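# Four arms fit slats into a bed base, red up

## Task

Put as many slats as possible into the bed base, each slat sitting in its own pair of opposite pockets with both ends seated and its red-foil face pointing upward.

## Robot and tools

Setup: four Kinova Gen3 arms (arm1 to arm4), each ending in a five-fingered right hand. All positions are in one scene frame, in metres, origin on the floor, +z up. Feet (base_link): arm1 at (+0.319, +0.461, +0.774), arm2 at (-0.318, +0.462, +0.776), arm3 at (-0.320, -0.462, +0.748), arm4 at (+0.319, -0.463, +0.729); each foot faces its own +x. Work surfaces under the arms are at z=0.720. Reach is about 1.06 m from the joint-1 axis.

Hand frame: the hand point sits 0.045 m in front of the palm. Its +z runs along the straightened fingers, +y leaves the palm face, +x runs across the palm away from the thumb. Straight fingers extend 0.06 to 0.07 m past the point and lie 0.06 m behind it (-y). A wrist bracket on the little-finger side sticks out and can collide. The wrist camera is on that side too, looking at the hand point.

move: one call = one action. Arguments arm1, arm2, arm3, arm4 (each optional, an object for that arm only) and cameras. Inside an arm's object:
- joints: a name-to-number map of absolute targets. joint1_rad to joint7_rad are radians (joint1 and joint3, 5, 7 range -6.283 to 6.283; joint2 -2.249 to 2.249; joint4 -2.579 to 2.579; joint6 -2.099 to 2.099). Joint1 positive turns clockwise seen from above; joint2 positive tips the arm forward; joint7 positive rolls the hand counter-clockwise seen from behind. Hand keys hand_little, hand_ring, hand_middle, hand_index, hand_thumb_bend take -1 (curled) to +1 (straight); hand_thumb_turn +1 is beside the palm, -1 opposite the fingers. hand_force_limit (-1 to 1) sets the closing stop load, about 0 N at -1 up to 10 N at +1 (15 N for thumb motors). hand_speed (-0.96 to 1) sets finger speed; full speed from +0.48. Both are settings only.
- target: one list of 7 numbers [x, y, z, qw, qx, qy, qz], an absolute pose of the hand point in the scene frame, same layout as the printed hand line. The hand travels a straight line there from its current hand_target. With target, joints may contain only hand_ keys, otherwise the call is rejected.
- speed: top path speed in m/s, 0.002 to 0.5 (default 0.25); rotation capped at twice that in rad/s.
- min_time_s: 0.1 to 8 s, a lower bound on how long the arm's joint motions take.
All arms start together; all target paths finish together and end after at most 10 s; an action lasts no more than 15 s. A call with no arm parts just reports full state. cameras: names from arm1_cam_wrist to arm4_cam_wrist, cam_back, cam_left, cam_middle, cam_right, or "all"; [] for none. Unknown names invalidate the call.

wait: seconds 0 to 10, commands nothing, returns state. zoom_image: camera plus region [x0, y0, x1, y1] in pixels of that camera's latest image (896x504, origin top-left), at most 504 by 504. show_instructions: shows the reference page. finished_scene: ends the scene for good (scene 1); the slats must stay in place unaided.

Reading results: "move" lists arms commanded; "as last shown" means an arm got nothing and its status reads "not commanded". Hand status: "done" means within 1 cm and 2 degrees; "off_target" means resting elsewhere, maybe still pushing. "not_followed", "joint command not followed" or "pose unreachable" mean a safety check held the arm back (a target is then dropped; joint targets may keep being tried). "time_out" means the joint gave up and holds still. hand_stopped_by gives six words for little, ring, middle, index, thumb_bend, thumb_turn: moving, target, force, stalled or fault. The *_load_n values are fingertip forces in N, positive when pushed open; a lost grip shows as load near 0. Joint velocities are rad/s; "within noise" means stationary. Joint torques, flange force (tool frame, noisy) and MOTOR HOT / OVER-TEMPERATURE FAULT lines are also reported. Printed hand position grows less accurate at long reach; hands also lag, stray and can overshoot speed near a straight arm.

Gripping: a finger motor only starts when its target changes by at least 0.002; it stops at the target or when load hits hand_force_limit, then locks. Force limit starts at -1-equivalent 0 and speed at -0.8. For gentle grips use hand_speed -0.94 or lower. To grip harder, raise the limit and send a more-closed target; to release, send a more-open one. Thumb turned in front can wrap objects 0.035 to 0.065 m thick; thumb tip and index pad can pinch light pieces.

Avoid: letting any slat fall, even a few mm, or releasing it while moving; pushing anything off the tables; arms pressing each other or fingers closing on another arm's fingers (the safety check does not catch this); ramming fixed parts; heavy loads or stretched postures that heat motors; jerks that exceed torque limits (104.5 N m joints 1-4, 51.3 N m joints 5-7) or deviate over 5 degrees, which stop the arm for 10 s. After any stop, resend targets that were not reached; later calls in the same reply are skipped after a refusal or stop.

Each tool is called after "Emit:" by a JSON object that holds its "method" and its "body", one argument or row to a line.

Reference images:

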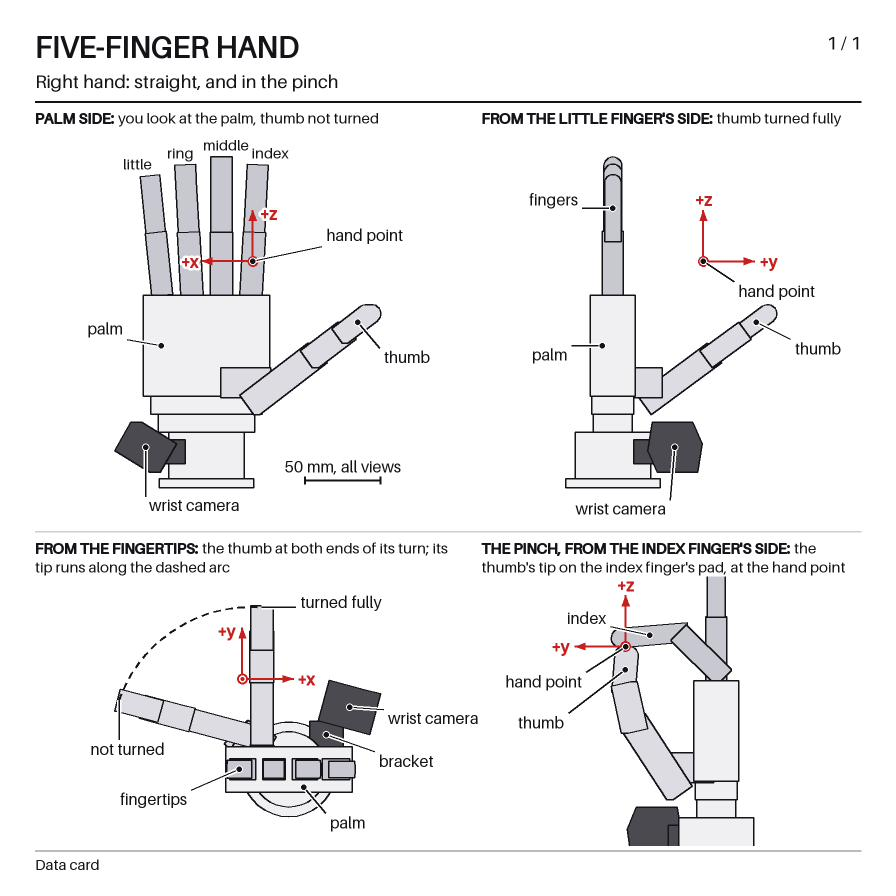

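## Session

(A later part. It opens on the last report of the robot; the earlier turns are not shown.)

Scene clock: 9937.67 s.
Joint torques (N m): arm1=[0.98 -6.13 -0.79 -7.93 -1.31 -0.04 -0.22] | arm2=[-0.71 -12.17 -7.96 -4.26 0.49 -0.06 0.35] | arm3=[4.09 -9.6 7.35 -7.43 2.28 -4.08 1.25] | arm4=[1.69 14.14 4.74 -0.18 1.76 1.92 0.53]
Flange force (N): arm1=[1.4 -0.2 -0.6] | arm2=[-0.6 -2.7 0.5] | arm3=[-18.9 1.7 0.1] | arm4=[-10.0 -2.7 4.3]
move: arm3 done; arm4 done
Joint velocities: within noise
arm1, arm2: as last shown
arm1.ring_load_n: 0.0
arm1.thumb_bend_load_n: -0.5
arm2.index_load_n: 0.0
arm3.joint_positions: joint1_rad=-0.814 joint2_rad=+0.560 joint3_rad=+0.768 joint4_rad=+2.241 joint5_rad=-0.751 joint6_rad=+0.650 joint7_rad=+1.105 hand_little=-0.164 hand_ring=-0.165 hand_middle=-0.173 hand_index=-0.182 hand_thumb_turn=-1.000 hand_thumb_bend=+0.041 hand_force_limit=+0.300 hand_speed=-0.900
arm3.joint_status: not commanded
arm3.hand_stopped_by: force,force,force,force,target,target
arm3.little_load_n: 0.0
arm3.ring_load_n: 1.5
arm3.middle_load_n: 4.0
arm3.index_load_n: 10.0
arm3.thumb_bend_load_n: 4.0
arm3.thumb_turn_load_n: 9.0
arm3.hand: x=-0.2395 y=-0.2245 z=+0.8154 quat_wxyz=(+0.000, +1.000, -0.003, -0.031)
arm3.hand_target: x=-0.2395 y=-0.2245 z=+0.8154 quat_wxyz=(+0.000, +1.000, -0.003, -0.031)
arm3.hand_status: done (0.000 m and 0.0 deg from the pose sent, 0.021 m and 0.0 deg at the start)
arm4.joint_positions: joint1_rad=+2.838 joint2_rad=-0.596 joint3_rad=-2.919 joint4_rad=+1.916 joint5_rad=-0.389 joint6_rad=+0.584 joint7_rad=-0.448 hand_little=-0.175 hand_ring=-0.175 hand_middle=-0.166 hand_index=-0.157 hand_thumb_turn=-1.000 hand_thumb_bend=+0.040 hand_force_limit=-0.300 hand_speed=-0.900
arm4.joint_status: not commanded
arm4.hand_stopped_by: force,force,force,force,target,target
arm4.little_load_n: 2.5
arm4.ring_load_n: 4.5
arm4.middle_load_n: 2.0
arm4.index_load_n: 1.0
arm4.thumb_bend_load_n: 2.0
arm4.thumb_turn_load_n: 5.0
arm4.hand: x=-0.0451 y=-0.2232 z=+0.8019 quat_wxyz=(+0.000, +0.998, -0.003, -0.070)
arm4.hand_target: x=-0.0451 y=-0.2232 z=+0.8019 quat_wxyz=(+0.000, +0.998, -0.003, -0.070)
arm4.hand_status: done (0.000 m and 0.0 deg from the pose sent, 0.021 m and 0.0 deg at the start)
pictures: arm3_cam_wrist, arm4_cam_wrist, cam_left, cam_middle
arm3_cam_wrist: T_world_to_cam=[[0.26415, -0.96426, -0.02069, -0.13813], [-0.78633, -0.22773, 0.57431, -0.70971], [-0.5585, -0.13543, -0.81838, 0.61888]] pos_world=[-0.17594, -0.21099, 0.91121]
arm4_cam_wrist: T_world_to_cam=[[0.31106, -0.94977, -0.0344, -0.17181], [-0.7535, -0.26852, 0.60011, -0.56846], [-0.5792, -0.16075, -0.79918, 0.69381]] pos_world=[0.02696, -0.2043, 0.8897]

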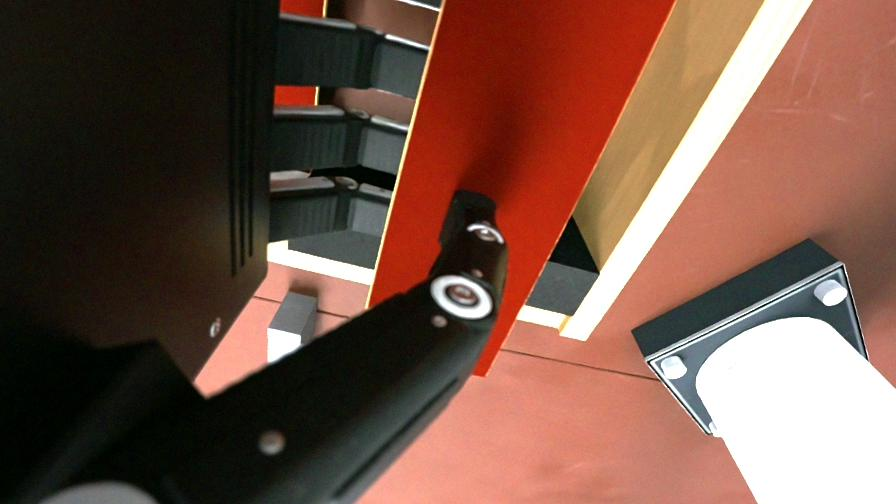

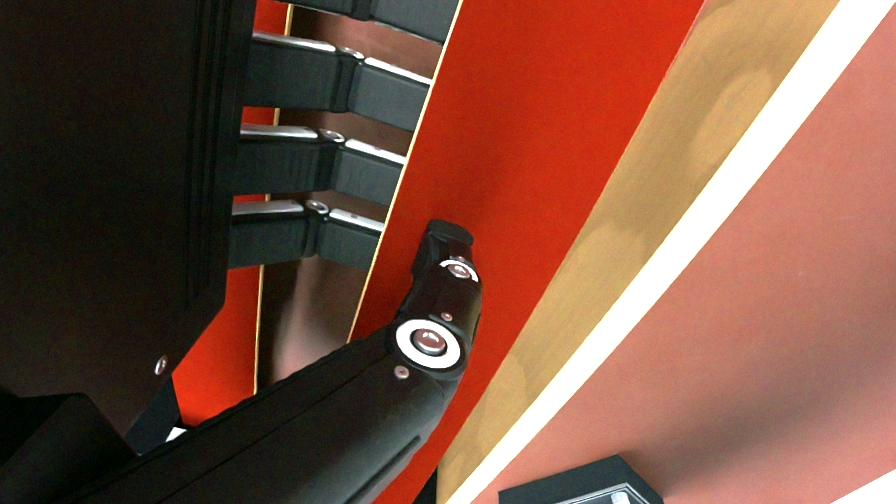

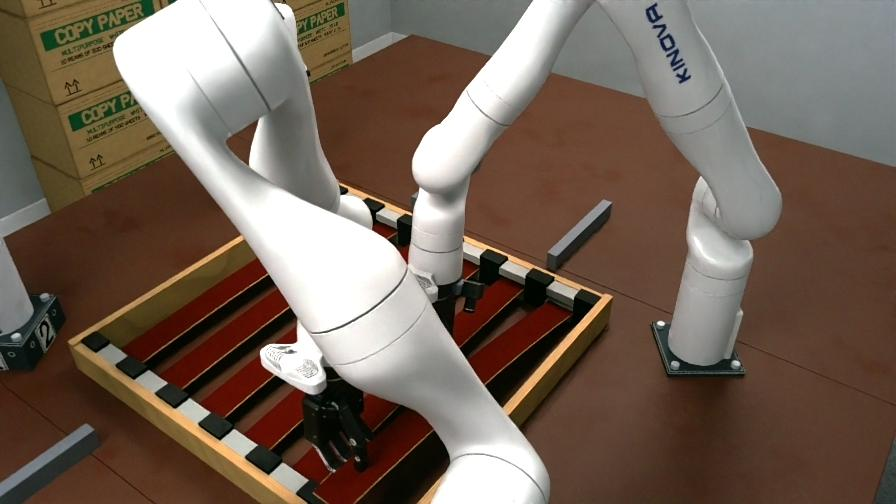

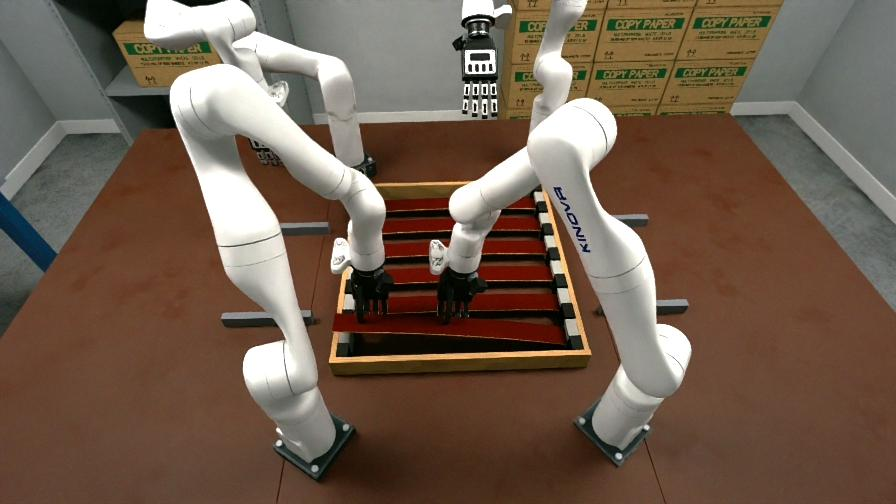

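Emit:
{"method": "move", "body": {
  "arm3": {"target": [-0.2515, -0.2212, 0.8205, -0.00011, 0.99953, -0.00349, -0.03054], "speed": 0.05},
  "arm4": {"target": [-0.0571, -0.2199, 0.807, -0.00024, 0.99756, -0.00348, -0.06976], "speed": 0.05},
  "cameras": ["arm3_cam_wrist", "arm4_cam_wrist", "cam_middle", "cam_left"]
}}

Emit:
{"method": "zoom_image", "body": {
  "camera": "cam_left",
  "region": [540, 285, 580, 320]
}}

Emit:
{"method": "zoom_image", "body": {
  "camera": "cam_middle",
  "region": [555, 315, 585, 350]
}}

Emit:
{"method": "zoom_image", "body": {
  "camera": "arm3_cam_wrist",
  "region": [430, 130, 680, 390]
}}

Scene clock: 10044.67 s.
Joint torques (N m): arm1=[0.99 -6.11 -0.83 -7.96 -1.31 -0.03 -0.21] | arm2=[-0.7 -12.17 -7.96 -4.25 0.48 -0.05 0.32] | arm3=[0.45 -10.94 3.1 -5.34 0.17 -0.22 0.3] | arm4=[-0.71 16.55 1.96 -5.08 -0.72 0 -0.17]
Flange force (N): arm1=[1.3 -0.1 -0.6] | arm2=[-0.6 -2.8 0.5] | arm3=[-3.9 3.6 2.6] | arm4=[0.5 -2.4 2.2]
move: arm3 done; arm4 done
Joint velocities: within noise
arm1.joint_positions: joint1_rad=+0.582 joint2_rad=-0.116 joint3_rad=-0.003 joint4_rad=+1.933 joint5_rad=-0.797 joint6_rad=+1.149 joint7_rad=+1.494 hand_little=+0.850 hand_ring=+0.850 hand_middle=+0.850 hand_index=+0.850 hand_thumb_turn=-1.000 hand_thumb_bend=+0.900 hand_force_limit=+0.300 hand_speed=+0.300
arm1.joint_status: not commanded
arm1.hand_stopped_by: target,target,target,target,target,target
arm1.little_load_n: 0.0
arm1.ring_load_n: 0.0
arm1.middle_load_n: 0.0
arm1.index_load_n: -0.5
arm1.thumb_bend_load_n: 0.0
arm1.thumb_turn_load_n: 0.0
arm1.hand: x=+0.1000 y=+0.2200 z=+1.1300 quat_wxyz=(+0.000, +0.000, -0.924, +0.383)
arm1.hand_target: x=+0.1000 y=+0.2200 z=+1.1300 quat_wxyz=(+0.000, +0.000, -0.924, +0.383)
arm1.hand_status: not commanded
arm2: as last shown
arm2.middle_load_n: 0.5
arm3.joint_positions: joint1_rad=-0.867 joint2_rad=+0.547 joint3_rad=+0.786 joint4_rad=+2.241 joint5_rad=-0.738 joint6_rad=+0.661 joint7_rad=+1.056 hand_little=-0.164 hand_ring=-0.165 hand_middle=-0.173 hand_index=-0.182 hand_thumb_turn=-1.000 hand_thumb_bend=+0.041 hand_force_limit=+0.300 hand_speed=-0.900
arm3.joint_status: not commanded
arm3.hand_stopped_by: force,force,force,force,target,target
arm3.little_load_n: 2.5
arm3.ring_load_n: 3.0
arm3.middle_load_n: 3.5
arm3.index_load_n: 9.0
arm3.thumb_bend_load_n: 4.0
arm3.thumb_turn_load_n: 7.5
arm3.hand: x=-0.2515 y=-0.2212 z=+0.8205 quat_wxyz=(+0.000, +1.000, -0.004, -0.031)
arm3.hand_target: x=-0.2515 y=-0.2212 z=+0.8205 quat_wxyz=(+0.000, +1.000, -0.003, -0.031)
arm3.hand_status: done (0.000 m and 0.0 deg from the pose sent, 0.013 m and 0.0 deg at the start)
arm4.joint_positions: joint1_rad=+2.819 joint2_rad=-0.604 joint3_rad=-2.909 joint4_rad=+1.875 joint5_rad=-0.381 joint6_rad=+0.616 joint7_rad=-0.475 hand_little=-0.176 hand_ring=-0.175 hand_middle=-0.166 hand_index=-0.157 hand_thumb_turn=-1.000 hand_thumb_bend=+0.040 hand_force_limit=-0.300 hand_speed=-0.900
arm4.joint_status: not commanded
arm4.hand_stopped_by: force,force,force,force,target,target
arm4.little_load_n: 0.5
arm4.ring_load_n: 3.0
arm4.middle_load_n: 1.5
arm4.index_load_n: 1.5
arm4.thumb_bend_load_n: 2.0
arm4.thumb_turn_load_n: 1.0
arm4.hand: x=-0.0571 y=-0.2199 z=+0.8070 quat_wxyz=(+0.000, +0.998, -0.004, -0.070)
arm4.hand_target: x=-0.0571 y=-0.2199 z=+0.8070 quat_wxyz=(+0.000, +0.998, -0.004, -0.070)
arm4.hand_status: done (0.000 m and 0.0 deg from the pose sent, 0.013 m and 0.0 deg at the start)
pictures: arm3_cam_wrist, arm4_cam_wrist, cam_left, cam_middle
arm3_cam_wrist: T_world_to_cam=[[0.2641, -0.96427, -0.02077, -0.13161], [-0.78637, -0.22774, 0.57425, -0.72127], [-0.55846, -0.13532, -0.81842, 0.61687]] pos_world=[-0.18793, -0.20769, 0.91631]
arm4_cam_wrist: T_world_to_cam=[[0.31108, -0.94976, -0.03438, -0.16479], [-0.75355, -0.26853, 0.60005, -0.57962], [-0.57913, -0.16076, -0.79923, 0.69151]] pos_world=[0.01496, -0.201, 0.8948]

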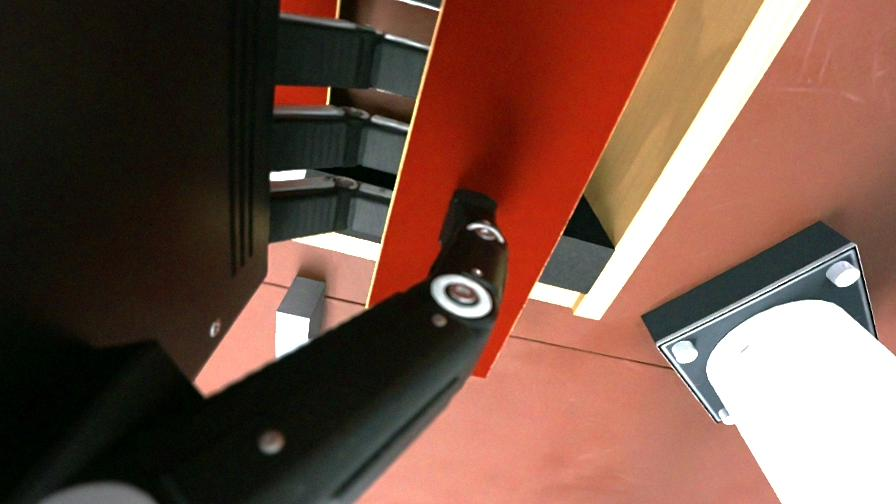

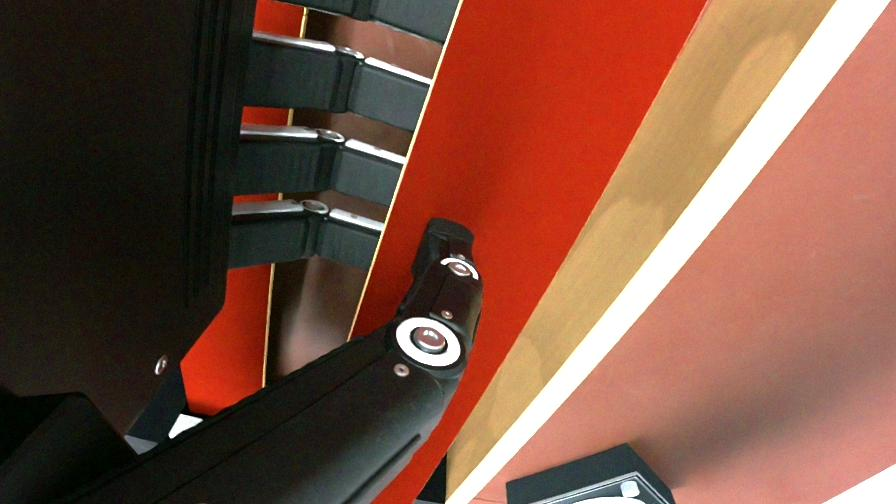

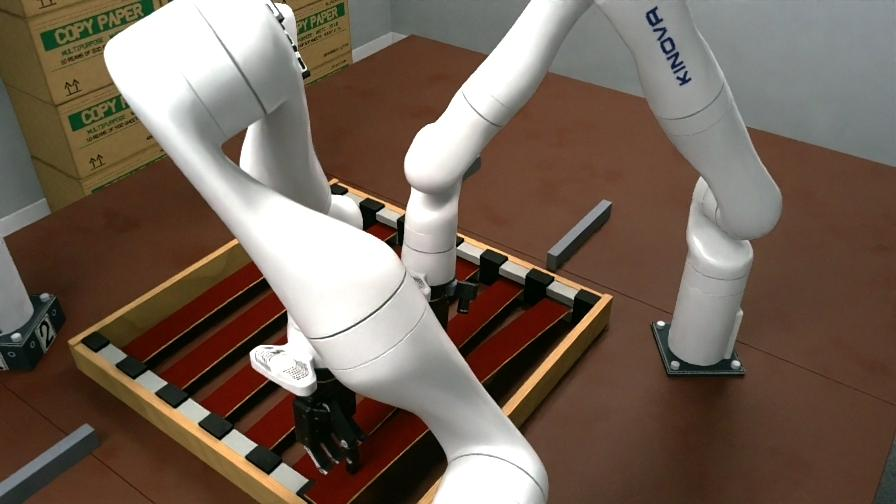

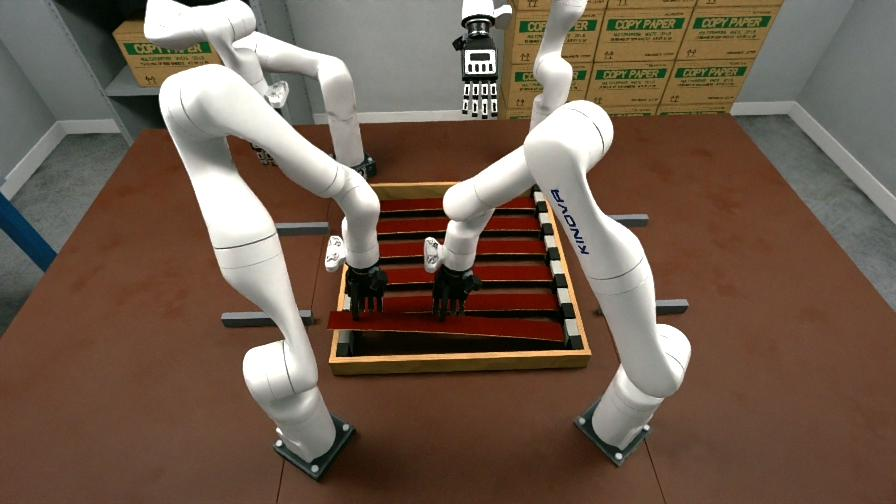

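Scaled by 12.600 from the camera's image (finer frame: 1280x720).

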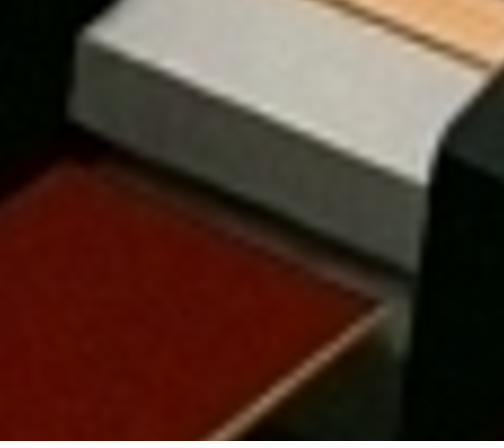

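Scaled by 14.400 from the camera's image (finer frame: 1280x720).

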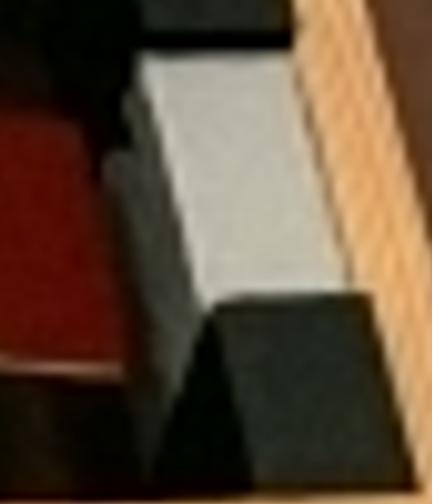

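Scaled by 1.938 from the camera's image (finer frame: 1280x720).

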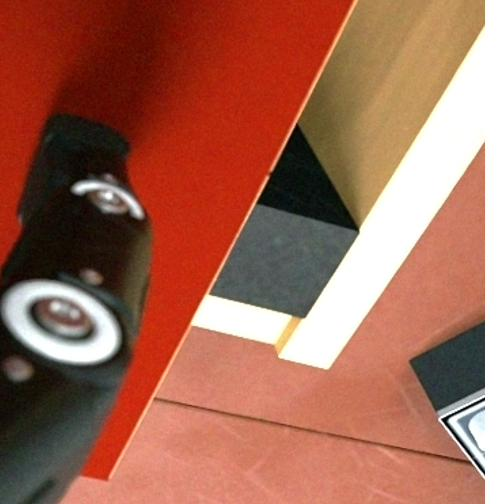

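Emit:
{"method": "move", "body": {
  "arm3": {"target": [-0.2415, -0.2212, 0.817, -0.00011, 0.99953, -0.00349, -0.03054], "speed": 0.04},
  "arm4": {"target": [-0.0471, -0.2199, 0.8035, -0.00024, 0.99756, -0.00348, -0.06976], "speed": 0.04},
  "cameras": ["arm3_cam_wrist", "arm4_cam_wrist", "cam_middle", "cam_left"]
}}

Emit:
{"method": "zoom_image", "body": {
  "camera": "cam_left",
  "region": [540, 285, 580, 320]
}}

Emit:
{"method": "zoom_image", "body": {
  "camera": "cam_middle",
  "region": [555, 315, 585, 350]
}}

Scene clock: 10251.07 s.
Joint torques (N m): arm1=[1.03 -6.1 -0.82 -7.92 -1.33 -0.03 -0.24] | arm2=[-0.75 -12.15 -7.96 -4.24 0.48 -0.05 0.31] | arm3=[0.44 -11.26 3.1 -5.42 0.09 -0.2 0.27] | arm4=[-0.82 16.21 1.78 -4.63 -0.75 0.24 -0.19]
Flange force (N): arm1=[1.4 -0.1 -0.6] | arm2=[-0.5 -2.7 0.4] | arm3=[-3.9 3.8 2.6] | arm4=[0.5 -2.9 2.4]
move: arm3 done; arm4 done
Joint velocities: within noise
arm1, arm2: as last shown
arm1.index_load_n: 0.0
arm2.middle_load_n: 0.0
arm3.joint_positions: joint1_rad=-0.826 joint2_rad=+0.560 joint3_rad=+0.773 joint4_rad=+2.233 joint5_rad=-0.746 joint6_rad=+0.658 joint7_rad=+1.090 hand_little=-0.164 hand_ring=-0.165 hand_middle=-0.173 hand_index=-0.182 hand_thumb_turn=-1.000 hand_thumb_bend=+0.041 hand_force_limit=+0.300 hand_speed=-0.900
arm3.joint_status: not commanded
arm3.hand_stopped_by: force,force,force,force,target,target
arm3.little_load_n: 2.5
arm3.ring_load_n: 3.0
arm3.middle_load_n: 4.0
arm3.index_load_n: 9.5
arm3.thumb_bend_load_n: 4.5
arm3.thumb_turn_load_n: 7.5
arm3.hand: x=-0.2415 y=-0.2212 z=+0.8170 quat_wxyz=(+0.000, +1.000, -0.004, -0.031)
arm3.hand_target: x=-0.2415 y=-0.2212 z=+0.8170 quat_wxyz=(+0.000, +1.000, -0.004, -0.031)
arm3.hand_status: done (0.000 m and 0.0 deg from the pose sent, 0.011 m and 0.0 deg at the start)
arm4.joint_positions: joint1_rad=+2.839 joint2_rad=-0.598 joint3_rad=-2.916 joint4_rad=+1.902 joint5_rad=-0.386 joint6_rad=+0.595 joint7_rad=-0.450 hand_little=-0.176 hand_ring=-0.175 hand_middle=-0.166 hand_index=-0.157 hand_thumb_turn=-1.000 hand_thumb_bend=+0.040 hand_force_limit=-0.300 hand_speed=-0.900
arm4.joint_status: not commanded
arm4.hand_stopped_by: force,force,force,force,target,target
arm4.little_load_n: 1.0
arm4.ring_load_n: 3.5
arm4.middle_load_n: 1.5
arm4.index_load_n: 1.5
arm4.thumb_bend_load_n: 2.0
arm4.thumb_turn_load_n: 1.0
arm4.hand: x=-0.0471 y=-0.2199 z=+0.8035 quat_wxyz=(+0.000, +0.998, -0.003, -0.070)
arm4.hand_target: x=-0.0471 y=-0.2199 z=+0.8035 quat_wxyz=(+0.000, +0.998, -0.003, -0.070)
arm4.hand_status: done (0.000 m and 0.0 deg from the pose sent, 0.011 m and 0.0 deg at the start)
pictures: arm3_cam_wrist, arm4_cam_wrist, cam_left, cam_middle
arm3_cam_wrist: T_world_to_cam=[[0.26402, -0.9643, -0.02072, -0.13439], [-0.78636, -0.22764, 0.57429, -0.71142], [-0.55851, -0.13533, -0.81839, 0.61955]] pos_world=[-0.17794, -0.20769, 0.91281]
arm4_cam_wrist: T_world_to_cam=[[0.31117, -0.94973, -0.03445, -0.16795], [-0.75351, -0.26865, 0.60004, -0.57001], [-0.57913, -0.16076, -0.79923, 0.6945]] pos_world=[0.02496, -0.201, 0.89131]

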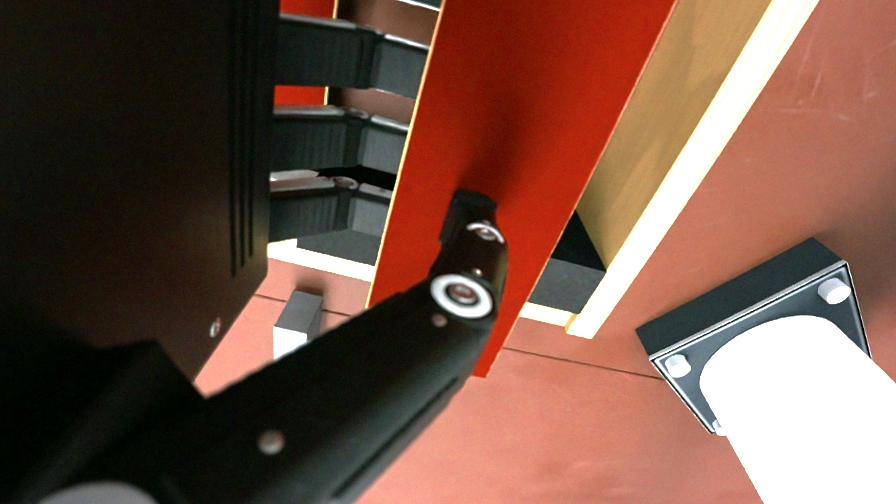

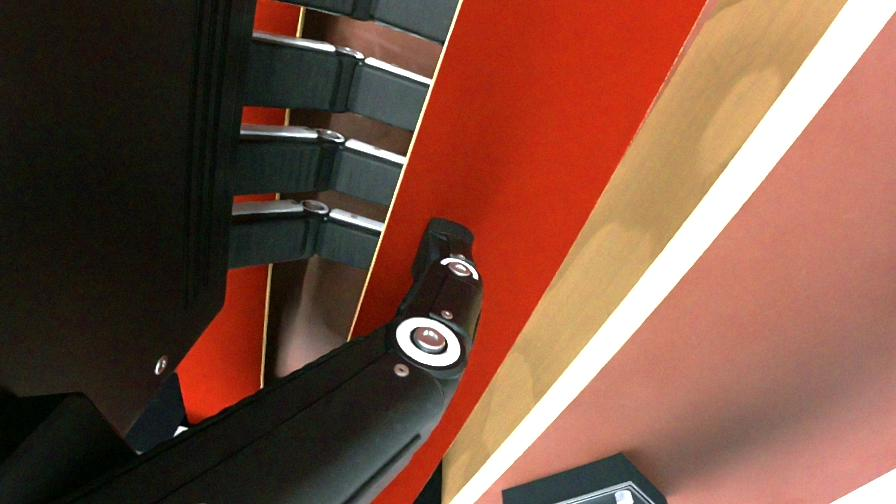

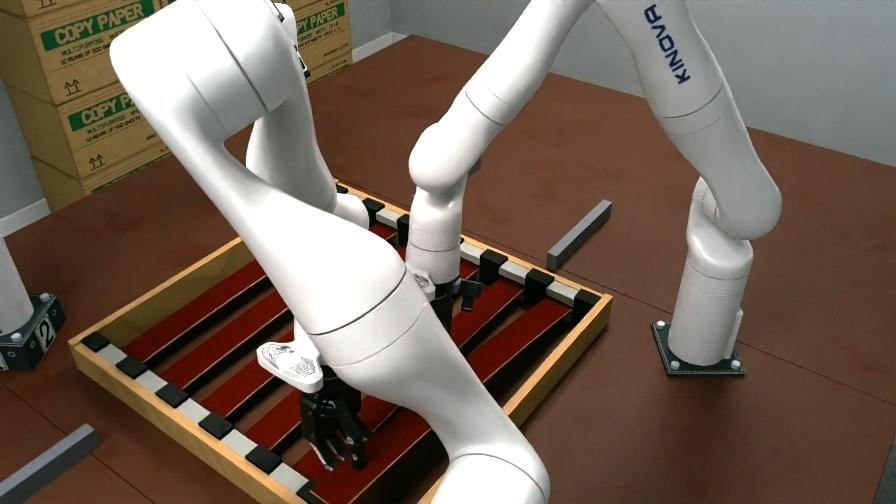

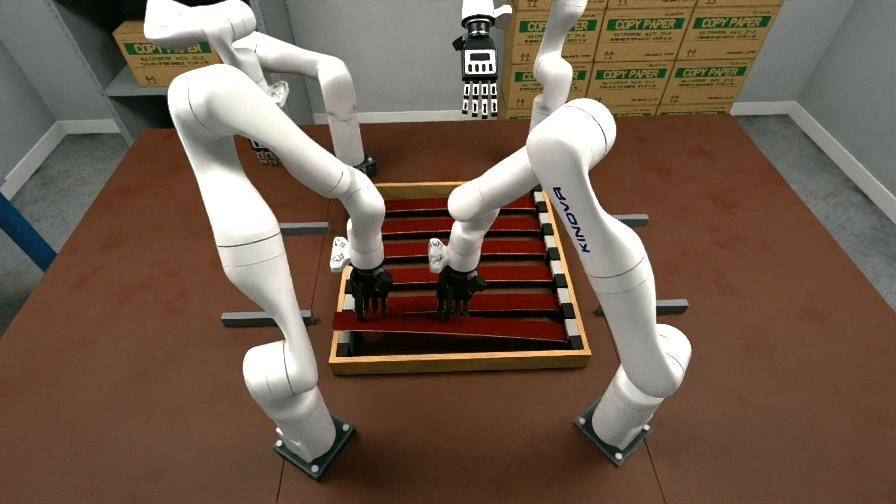

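Scaled by 12.600 from the camera's image (finer frame: 1280x720).

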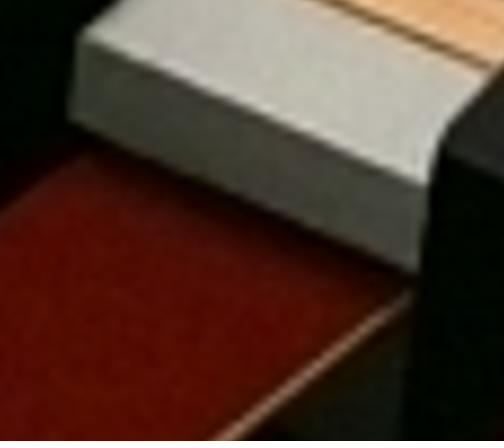

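Scaled by 14.400 from the camera's image (finer frame: 1280x720).

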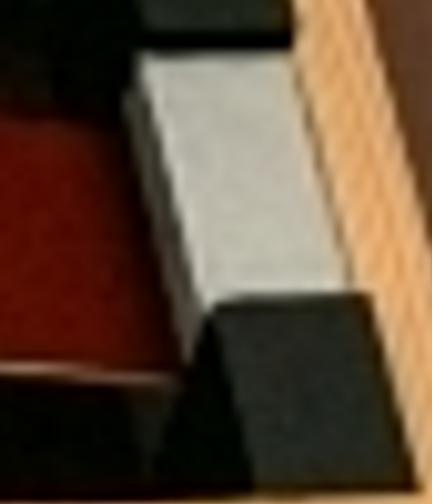

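Emit:
{"method": "move", "body": {
  "arm3": {"target": [-0.2305, -0.2212, 0.8158, -0.00011, 0.99953, -0.00349, -0.03054], "speed": 0.04},
  "arm4": {"target": [-0.0361, -0.2199, 0.8023, -0.00024, 0.99756, -0.00348, -0.06976], "speed": 0.04},
  "cameras": ["arm3_cam_wrist", "arm4_cam_wrist", "cam_middle", "cam_left"]
}}

Emit:
{"method": "zoom_image", "body": {
  "camera": "cam_left",
  "region": [540, 285, 580, 320]
}}

Emit:
{"method": "zoom_image", "body": {
  "camera": "cam_middle",
  "region": [555, 315, 585, 350]
}}

Emit:
{"method": "zoom_image", "body": {
  "camera": "cam_middle",
  "region": [310, 290, 390, 360]
}}

Scene clock: 10262.97 s.
Joint torques (N m): arm1=[0.97 -6.13 -0.81 -7.98 -1.33 -0.03 -0.24] | arm2=[-0.7 -12.17 -7.96 -4.22 0.5 -0.06 0.35] | arm3=[0.46 -11.63 3.31 -5.96 -0.03 -0.51 0.22] | arm4=[-1.56 15.96 0.89 -3.99 -1 0.78 -0.21]
Flange force (N): arm1=[1.3 0.0 -0.5] | arm2=[-0.6 -2.8 0.4] | arm3=[-4.2 4.5 2.8] | arm4=[1.1 -4.8 2.9]
move: arm3 done; arm4 done
Joint velocities: within noise
arm1: as last shown
arm2.joint_positions: joint1_rad=-4.427 joint2_rad=+1.054 joint3_rad=+4.181 joint4_rad=+1.890 joint5_rad=+0.893 joint6_rad=+1.845 joint7_rad=-0.862 hand_little=+0.620 hand_ring=+0.620 hand_middle=+0.620 hand_index=+0.620 hand_thumb_turn=-1.000 hand_thumb_bend=+0.800 hand_force_limit=+0.950 hand_speed=+0.000
arm2.joint_status: not commanded
arm2.hand_stopped_by: target,target,target,target,target,target
arm2.little_load_n: 0.0
arm2.ring_load_n: 0.0
arm2.middle_load_n: 0.0
arm2.index_load_n: 0.0
arm2.thumb_bend_load_n: 0.0
arm2.thumb_turn_load_n: 0.0
arm2.hand: x=-0.4200 y=+0.2200 z=+1.0200 quat_wxyz=(+0.000, -0.005, -1.000, +0.000)
arm2.hand_target: x=-0.4200 y=+0.2200 z=+1.0200 quat_wxyz=(+0.000, -0.005, -1.000, +0.000)
arm2.hand_status: not commanded
arm3.joint_positions: joint1_rad=-0.789 joint2_rad=+0.569 joint3_rad=+0.769 joint4_rad=+2.220 joint5_rad=-0.745 joint6_rad=+0.664 joint7_rad=+1.118 hand_little=-0.164 hand_ring=-0.165 hand_middle=-0.173 hand_index=-0.182 hand_thumb_turn=-1.000 hand_thumb_bend=+0.041 hand_force_limit=+0.300 hand_speed=-0.900
arm3.joint_status: not commanded
arm3.hand_stopped_by: force,force,force,force,target,target
arm3.little_load_n: 2.0
arm3.ring_load_n: 3.0
arm3.middle_load_n: 4.0
arm3.index_load_n: 9.0
arm3.thumb_bend_load_n: 4.5
arm3.thumb_turn_load_n: 7.5
arm3.hand: x=-0.2305 y=-0.2212 z=+0.8158 quat_wxyz=(+0.000, +1.000, -0.003, -0.031)
arm3.hand_target: x=-0.2305 y=-0.2212 z=+0.8158 quat_wxyz=(+0.000, +1.000, -0.003, -0.031)
arm3.hand_status: done (0.000 m and 0.0 deg from the pose sent, 0.011 m and 0.0 deg at the start)
arm4.joint_positions: joint1_rad=+2.861 joint2_rad=-0.588 joint3_rad=-2.921 joint4_rad=+1.929 joint5_rad=-0.389 joint6_rad=+0.580 joint7_rad=-0.425 hand_little=-0.176 hand_ring=-0.175 hand_middle=-0.166 hand_index=-0.157 hand_thumb_turn=-1.000 hand_thumb_bend=+0.040 hand_force_limit=-0.300 hand_speed=-0.900
arm4.joint_status: not commanded
arm4.hand_stopped_by: force,force,force,force,target,target
arm4.little_load_n: 1.0
arm4.ring_load_n: 3.5
arm4.middle_load_n: 2.0
arm4.index_load_n: 1.5
arm4.thumb_bend_load_n: 2.0
arm4.thumb_turn_load_n: 1.0
arm4.hand: x=-0.0361 y=-0.2199 z=+0.8023 quat_wxyz=(+0.000, +0.998, -0.003, -0.070)
arm4.hand_target: x=-0.0361 y=-0.2199 z=+0.8023 quat_wxyz=(+0.000, +0.998, -0.003, -0.070)
arm4.hand_status: done (0.000 m and 0.0 deg from the pose sent, 0.011 m and 0.0 deg at the start)
pictures: arm3_cam_wrist, arm4_cam_wrist, cam_left, cam_middle
arm3_cam_wrist: T_world_to_cam=[[0.26415, -0.96426, -0.02069, -0.13731], [-0.78633, -0.22773, 0.57431, -0.70211], [-0.5585, -0.13543, -0.81838, 0.62468]] pos_world=[-0.16694, -0.20769, 0.91161]
arm4_cam_wrist: T_world_to_cam=[[0.31115, -0.94974, -0.03443, -0.17143], [-0.75352, -0.26862, 0.60004, -0.561], [-0.57913, -0.16076, -0.79923, 0.69991]] pos_world=[0.03596, -0.201, 0.89011]

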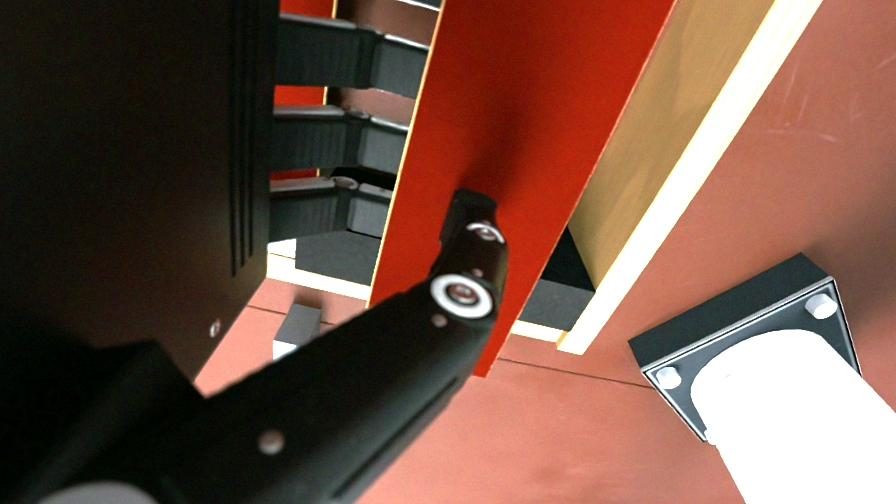

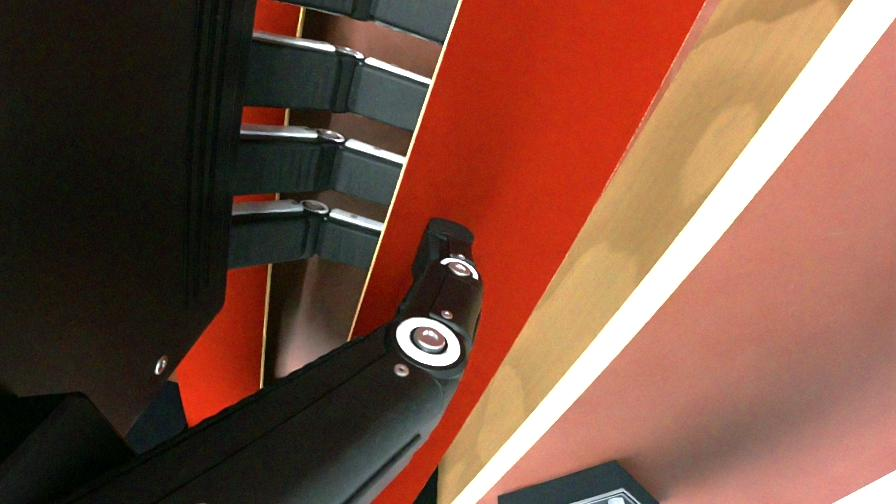

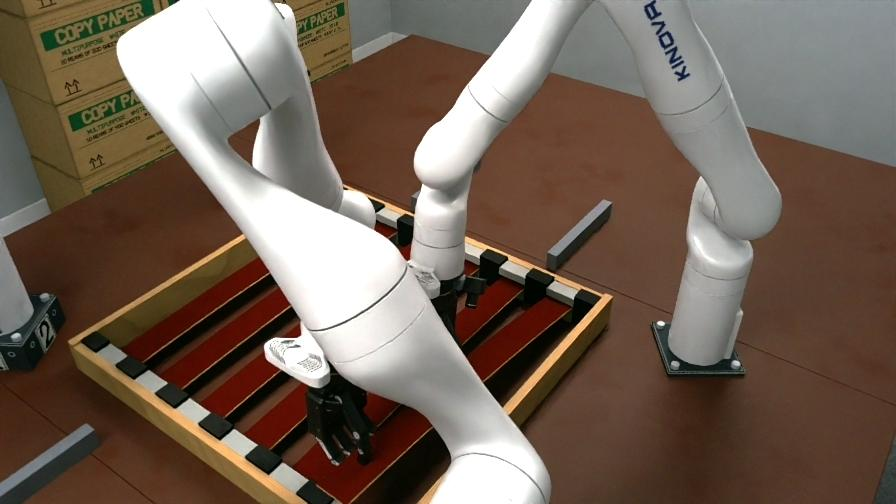

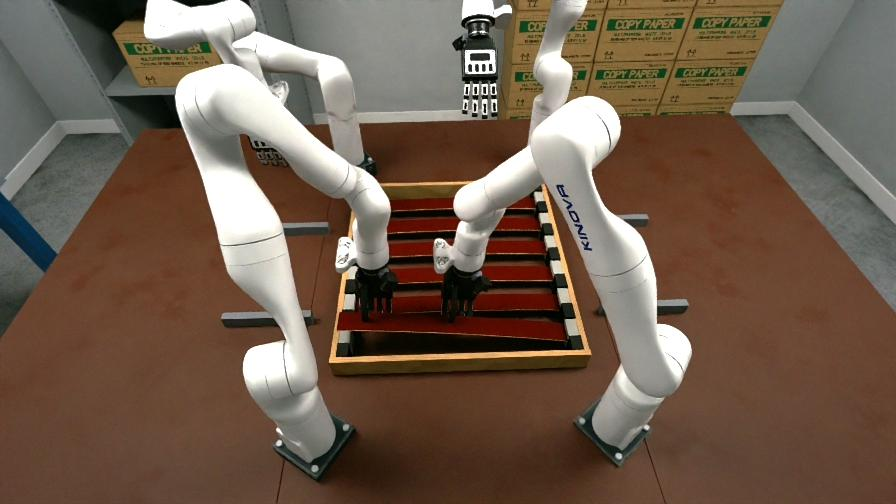

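Scaled by 12.600 from the camera's image (finer frame: 1280x720).

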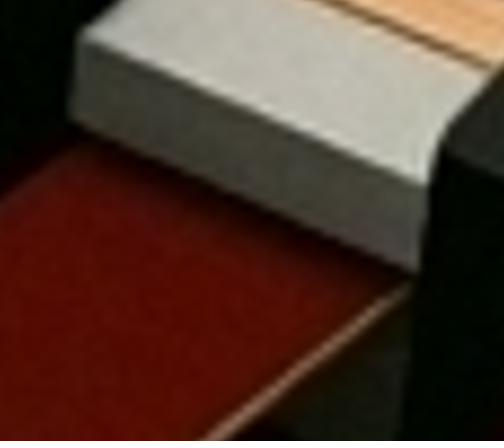

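Scaled by 14.400 from the camera's image (finer frame: 1280x720).

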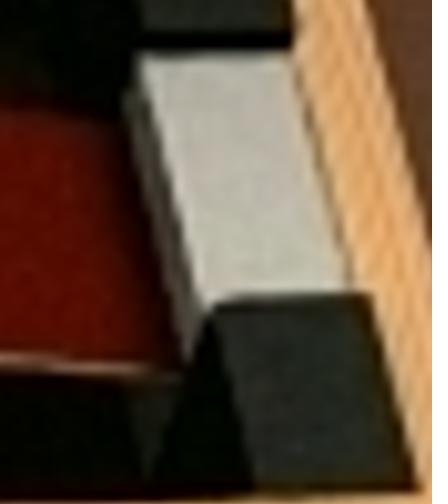

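Scaled by 6.300 from the camera's image (finer frame: 1280x720).

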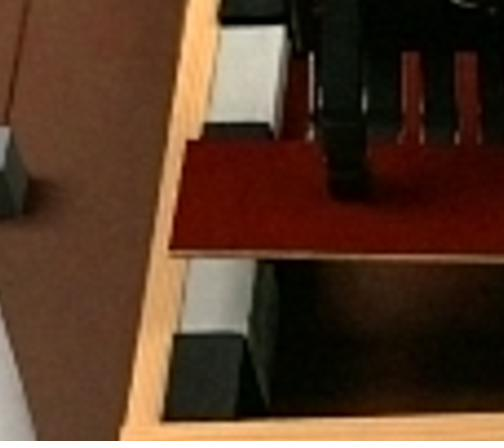

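Emit:
{"method": "move", "body": {
  "arm3": {"target": [-0.2295, -0.2212, 0.7925, -0.00002, 0.99998, -0.00349, -0.00611], "speed": 0.05},
  "arm4": {"target": [-0.0353, -0.2199, 0.7878, -0.00016, 0.99896, -0.00349, -0.04536], "speed": 0.05},
  "cameras": ["arm3_cam_wrist", "arm4_cam_wrist", "cam_middle", "cam_left"]
}}

Emit:
{"method": "zoom_image", "body": {
  "camera": "cam_left",
  "region": [540, 285, 580, 320]
}}

Emit:
{"method": "zoom_image", "body": {
  "camera": "cam_middle",
  "region": [310, 290, 390, 360]
}}

Emit:
{"method": "zoom_image", "body": {
  "camera": "arm3_cam_wrist",
  "region": [380, 130, 680, 390]
}}

Scene clock: 10324.10 s.
Joint torques (N m): arm1=[1 -6.11 -0.8 -7.96 -1.31 0 -0.21] | arm2=[-0.72 -12.19 -7.96 -4.23 0.49 -0.05 0.33] | arm3=[1.25 -11.8 4.42 -5.81 0.53 -1.39 0.45] | arm4=[-1.85 16.8 0.81 -5.39 -1.38 -0.04 -0.37]
Flange force (N): arm1=[1.3 -0.1 -0.4] | arm2=[-0.6 -2.7 0.5] | arm3=[-7.5 4.3 2.8] | arm4=[3.7 -3.6 1.9]
move: arm3 done; arm4 done
Joint velocities: within noise
arm1, arm2: as last shown
arm1.little_load_n: -0.5
arm3.joint_positions: joint1_rad=-0.793 joint2_rad=+0.614 joint3_rad=+0.720 joint4_rad=+2.255 joint5_rad=-0.812 joint6_rad=+0.557 joint7_rad=+1.143 hand_little=-0.164 hand_ring=-0.164 hand_middle=-0.173 hand_index=-0.182 hand_thumb_turn=-1.000 hand_thumb_bend=+0.041 hand_force_limit=+0.300 hand_speed=-0.900
arm3.joint_status: not commanded
arm3.hand_stopped_by: force,force,force,force,target,target
arm3.little_load_n: 3.0
arm3.ring_load_n: 3.5
arm3.middle_load_n: 4.5
arm3.index_load_n: 8.5
arm3.thumb_bend_load_n: 4.5
arm3.thumb_turn_load_n: 7.5
arm3.hand: x=-0.2295 y=-0.2212 z=+0.7925 quat_wxyz=(+0.000, +1.000, -0.004, -0.006)
arm3.hand_target: x=-0.2295 y=-0.2212 z=+0.7925 quat_wxyz=(+0.000, +1.000, -0.004, -0.006)
arm3.hand_status: done (0.000 m and 0.0 deg from the pose sent, 0.023 m and 2.8 deg at the start)
arm4.joint_positions: joint1_rad=+2.817 joint2_rad=-0.631 joint3_rad=-2.889 joint4_rad=+1.902 joint5_rad=-0.360 joint6_rad=+0.595 joint7_rad=-0.472 hand_little=-0.176 hand_ring=-0.175 hand_middle=-0.166 hand_index=-0.157 hand_thumb_turn=-1.000 hand_thumb_bend=+0.040 hand_force_limit=-0.300 hand_speed=-0.900
arm4.joint_status: not commanded
arm4.hand_stopped_by: force,force,force,force,target,target
arm4.little_load_n: 1.5
arm4.ring_load_n: 4.0
arm4.middle_load_n: 2.0
arm4.index_load_n: 1.0
arm4.thumb_bend_load_n: 1.5
arm4.thumb_turn_load_n: 0.0
arm4.hand: x=-0.0353 y=-0.2199 z=+0.7878 quat_wxyz=(+0.000, +0.999, -0.003, -0.045)
arm4.hand_target: x=-0.0353 y=-0.2199 z=+0.7878 quat_wxyz=(+0.000, +0.999, -0.003, -0.045)
arm4.hand_status: done (0.000 m and 0.0 deg from the pose sent, 0.015 m and 2.8 deg at the start)
pictures: arm3_cam_wrist, arm4_cam_wrist, cam_left, cam_middle
arm3_cam_wrist: T_world_to_cam=[[0.26469, -0.9643, -0.00744, -0.14848], [-0.81349, -0.22743, 0.53526, -0.6631], [-0.51785, -0.13563, -0.84465, 0.63623]] pos_world=[-0.17066, -0.20769, 0.89121]
arm4_cam_wrist: T_world_to_cam=[[0.31245, -0.94975, -0.01887, -0.18433], [-0.7819, -0.26841, 0.56266, -0.52317], [-0.53946, -0.16105, -0.82647, 0.71157]] pos_world=[0.03239, -0.20089, 0.87898]

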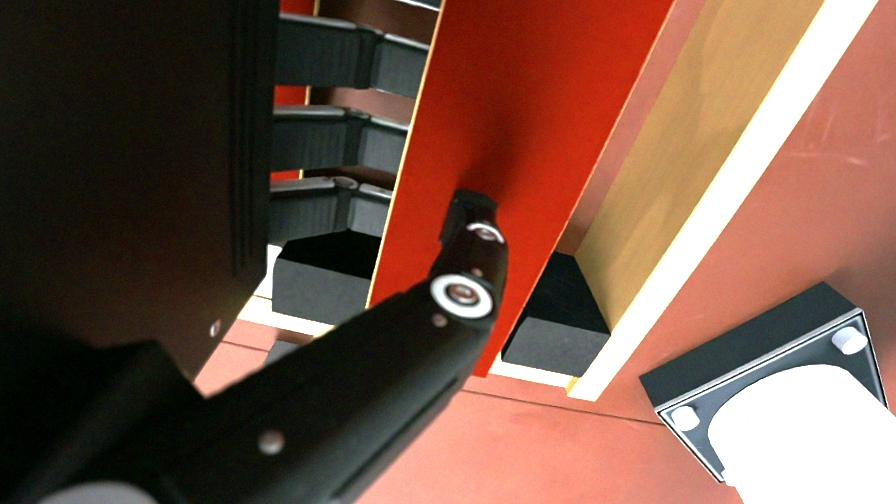

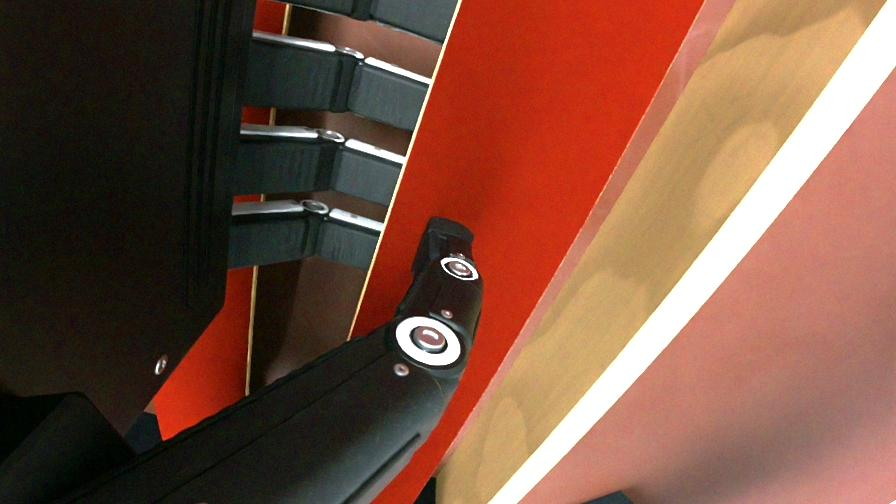

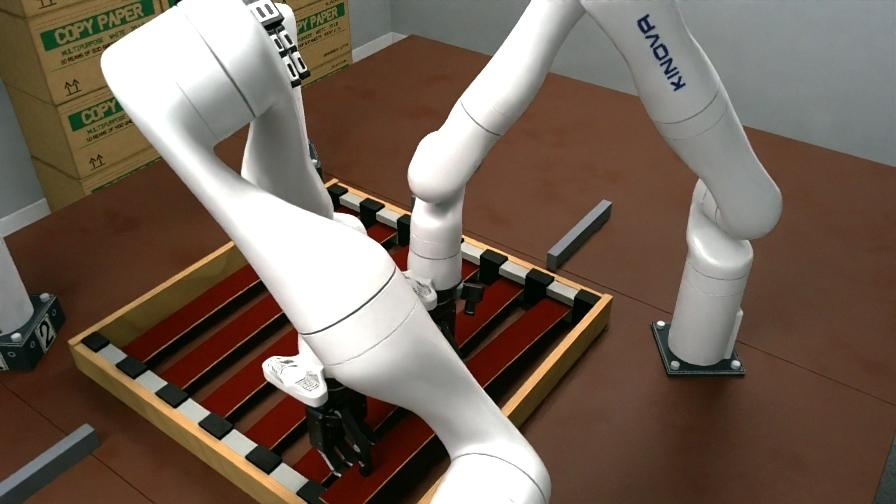

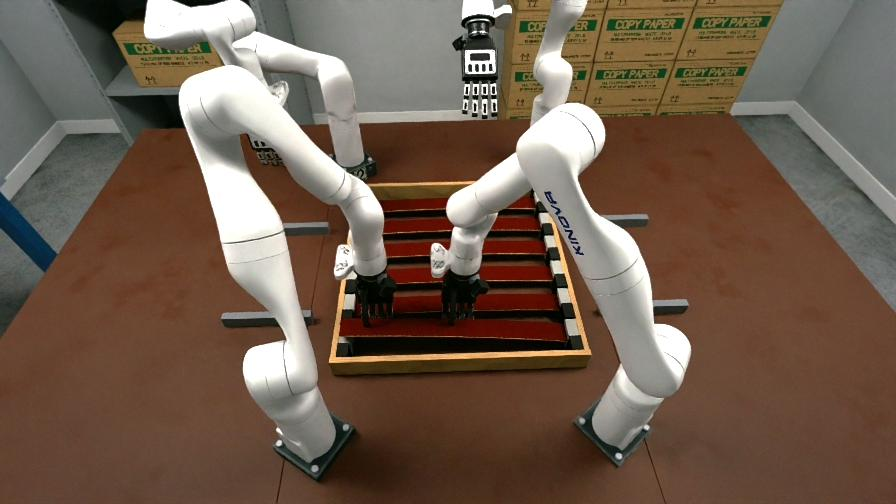

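Scaled by 12.600 from the camera's image (finer frame: 1280x720).

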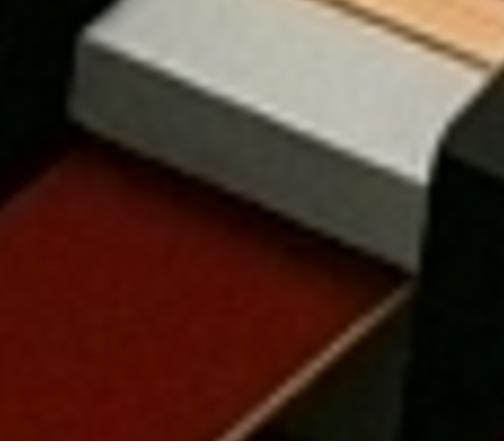

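Scaled by 6.300 from the camera's image (finer frame: 1280x720).

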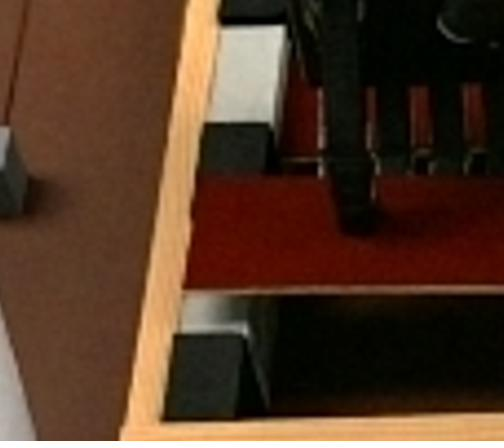

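Scaled by 1.680 from the camera's image (finer frame: 1280x720).

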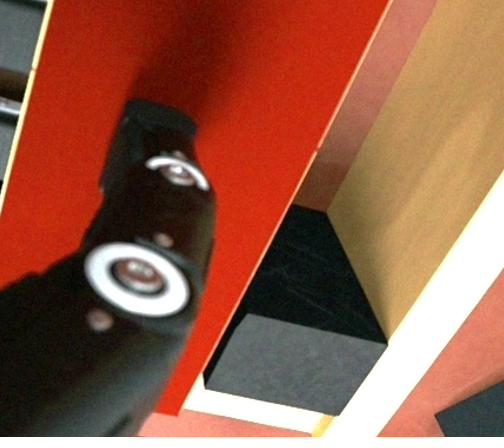

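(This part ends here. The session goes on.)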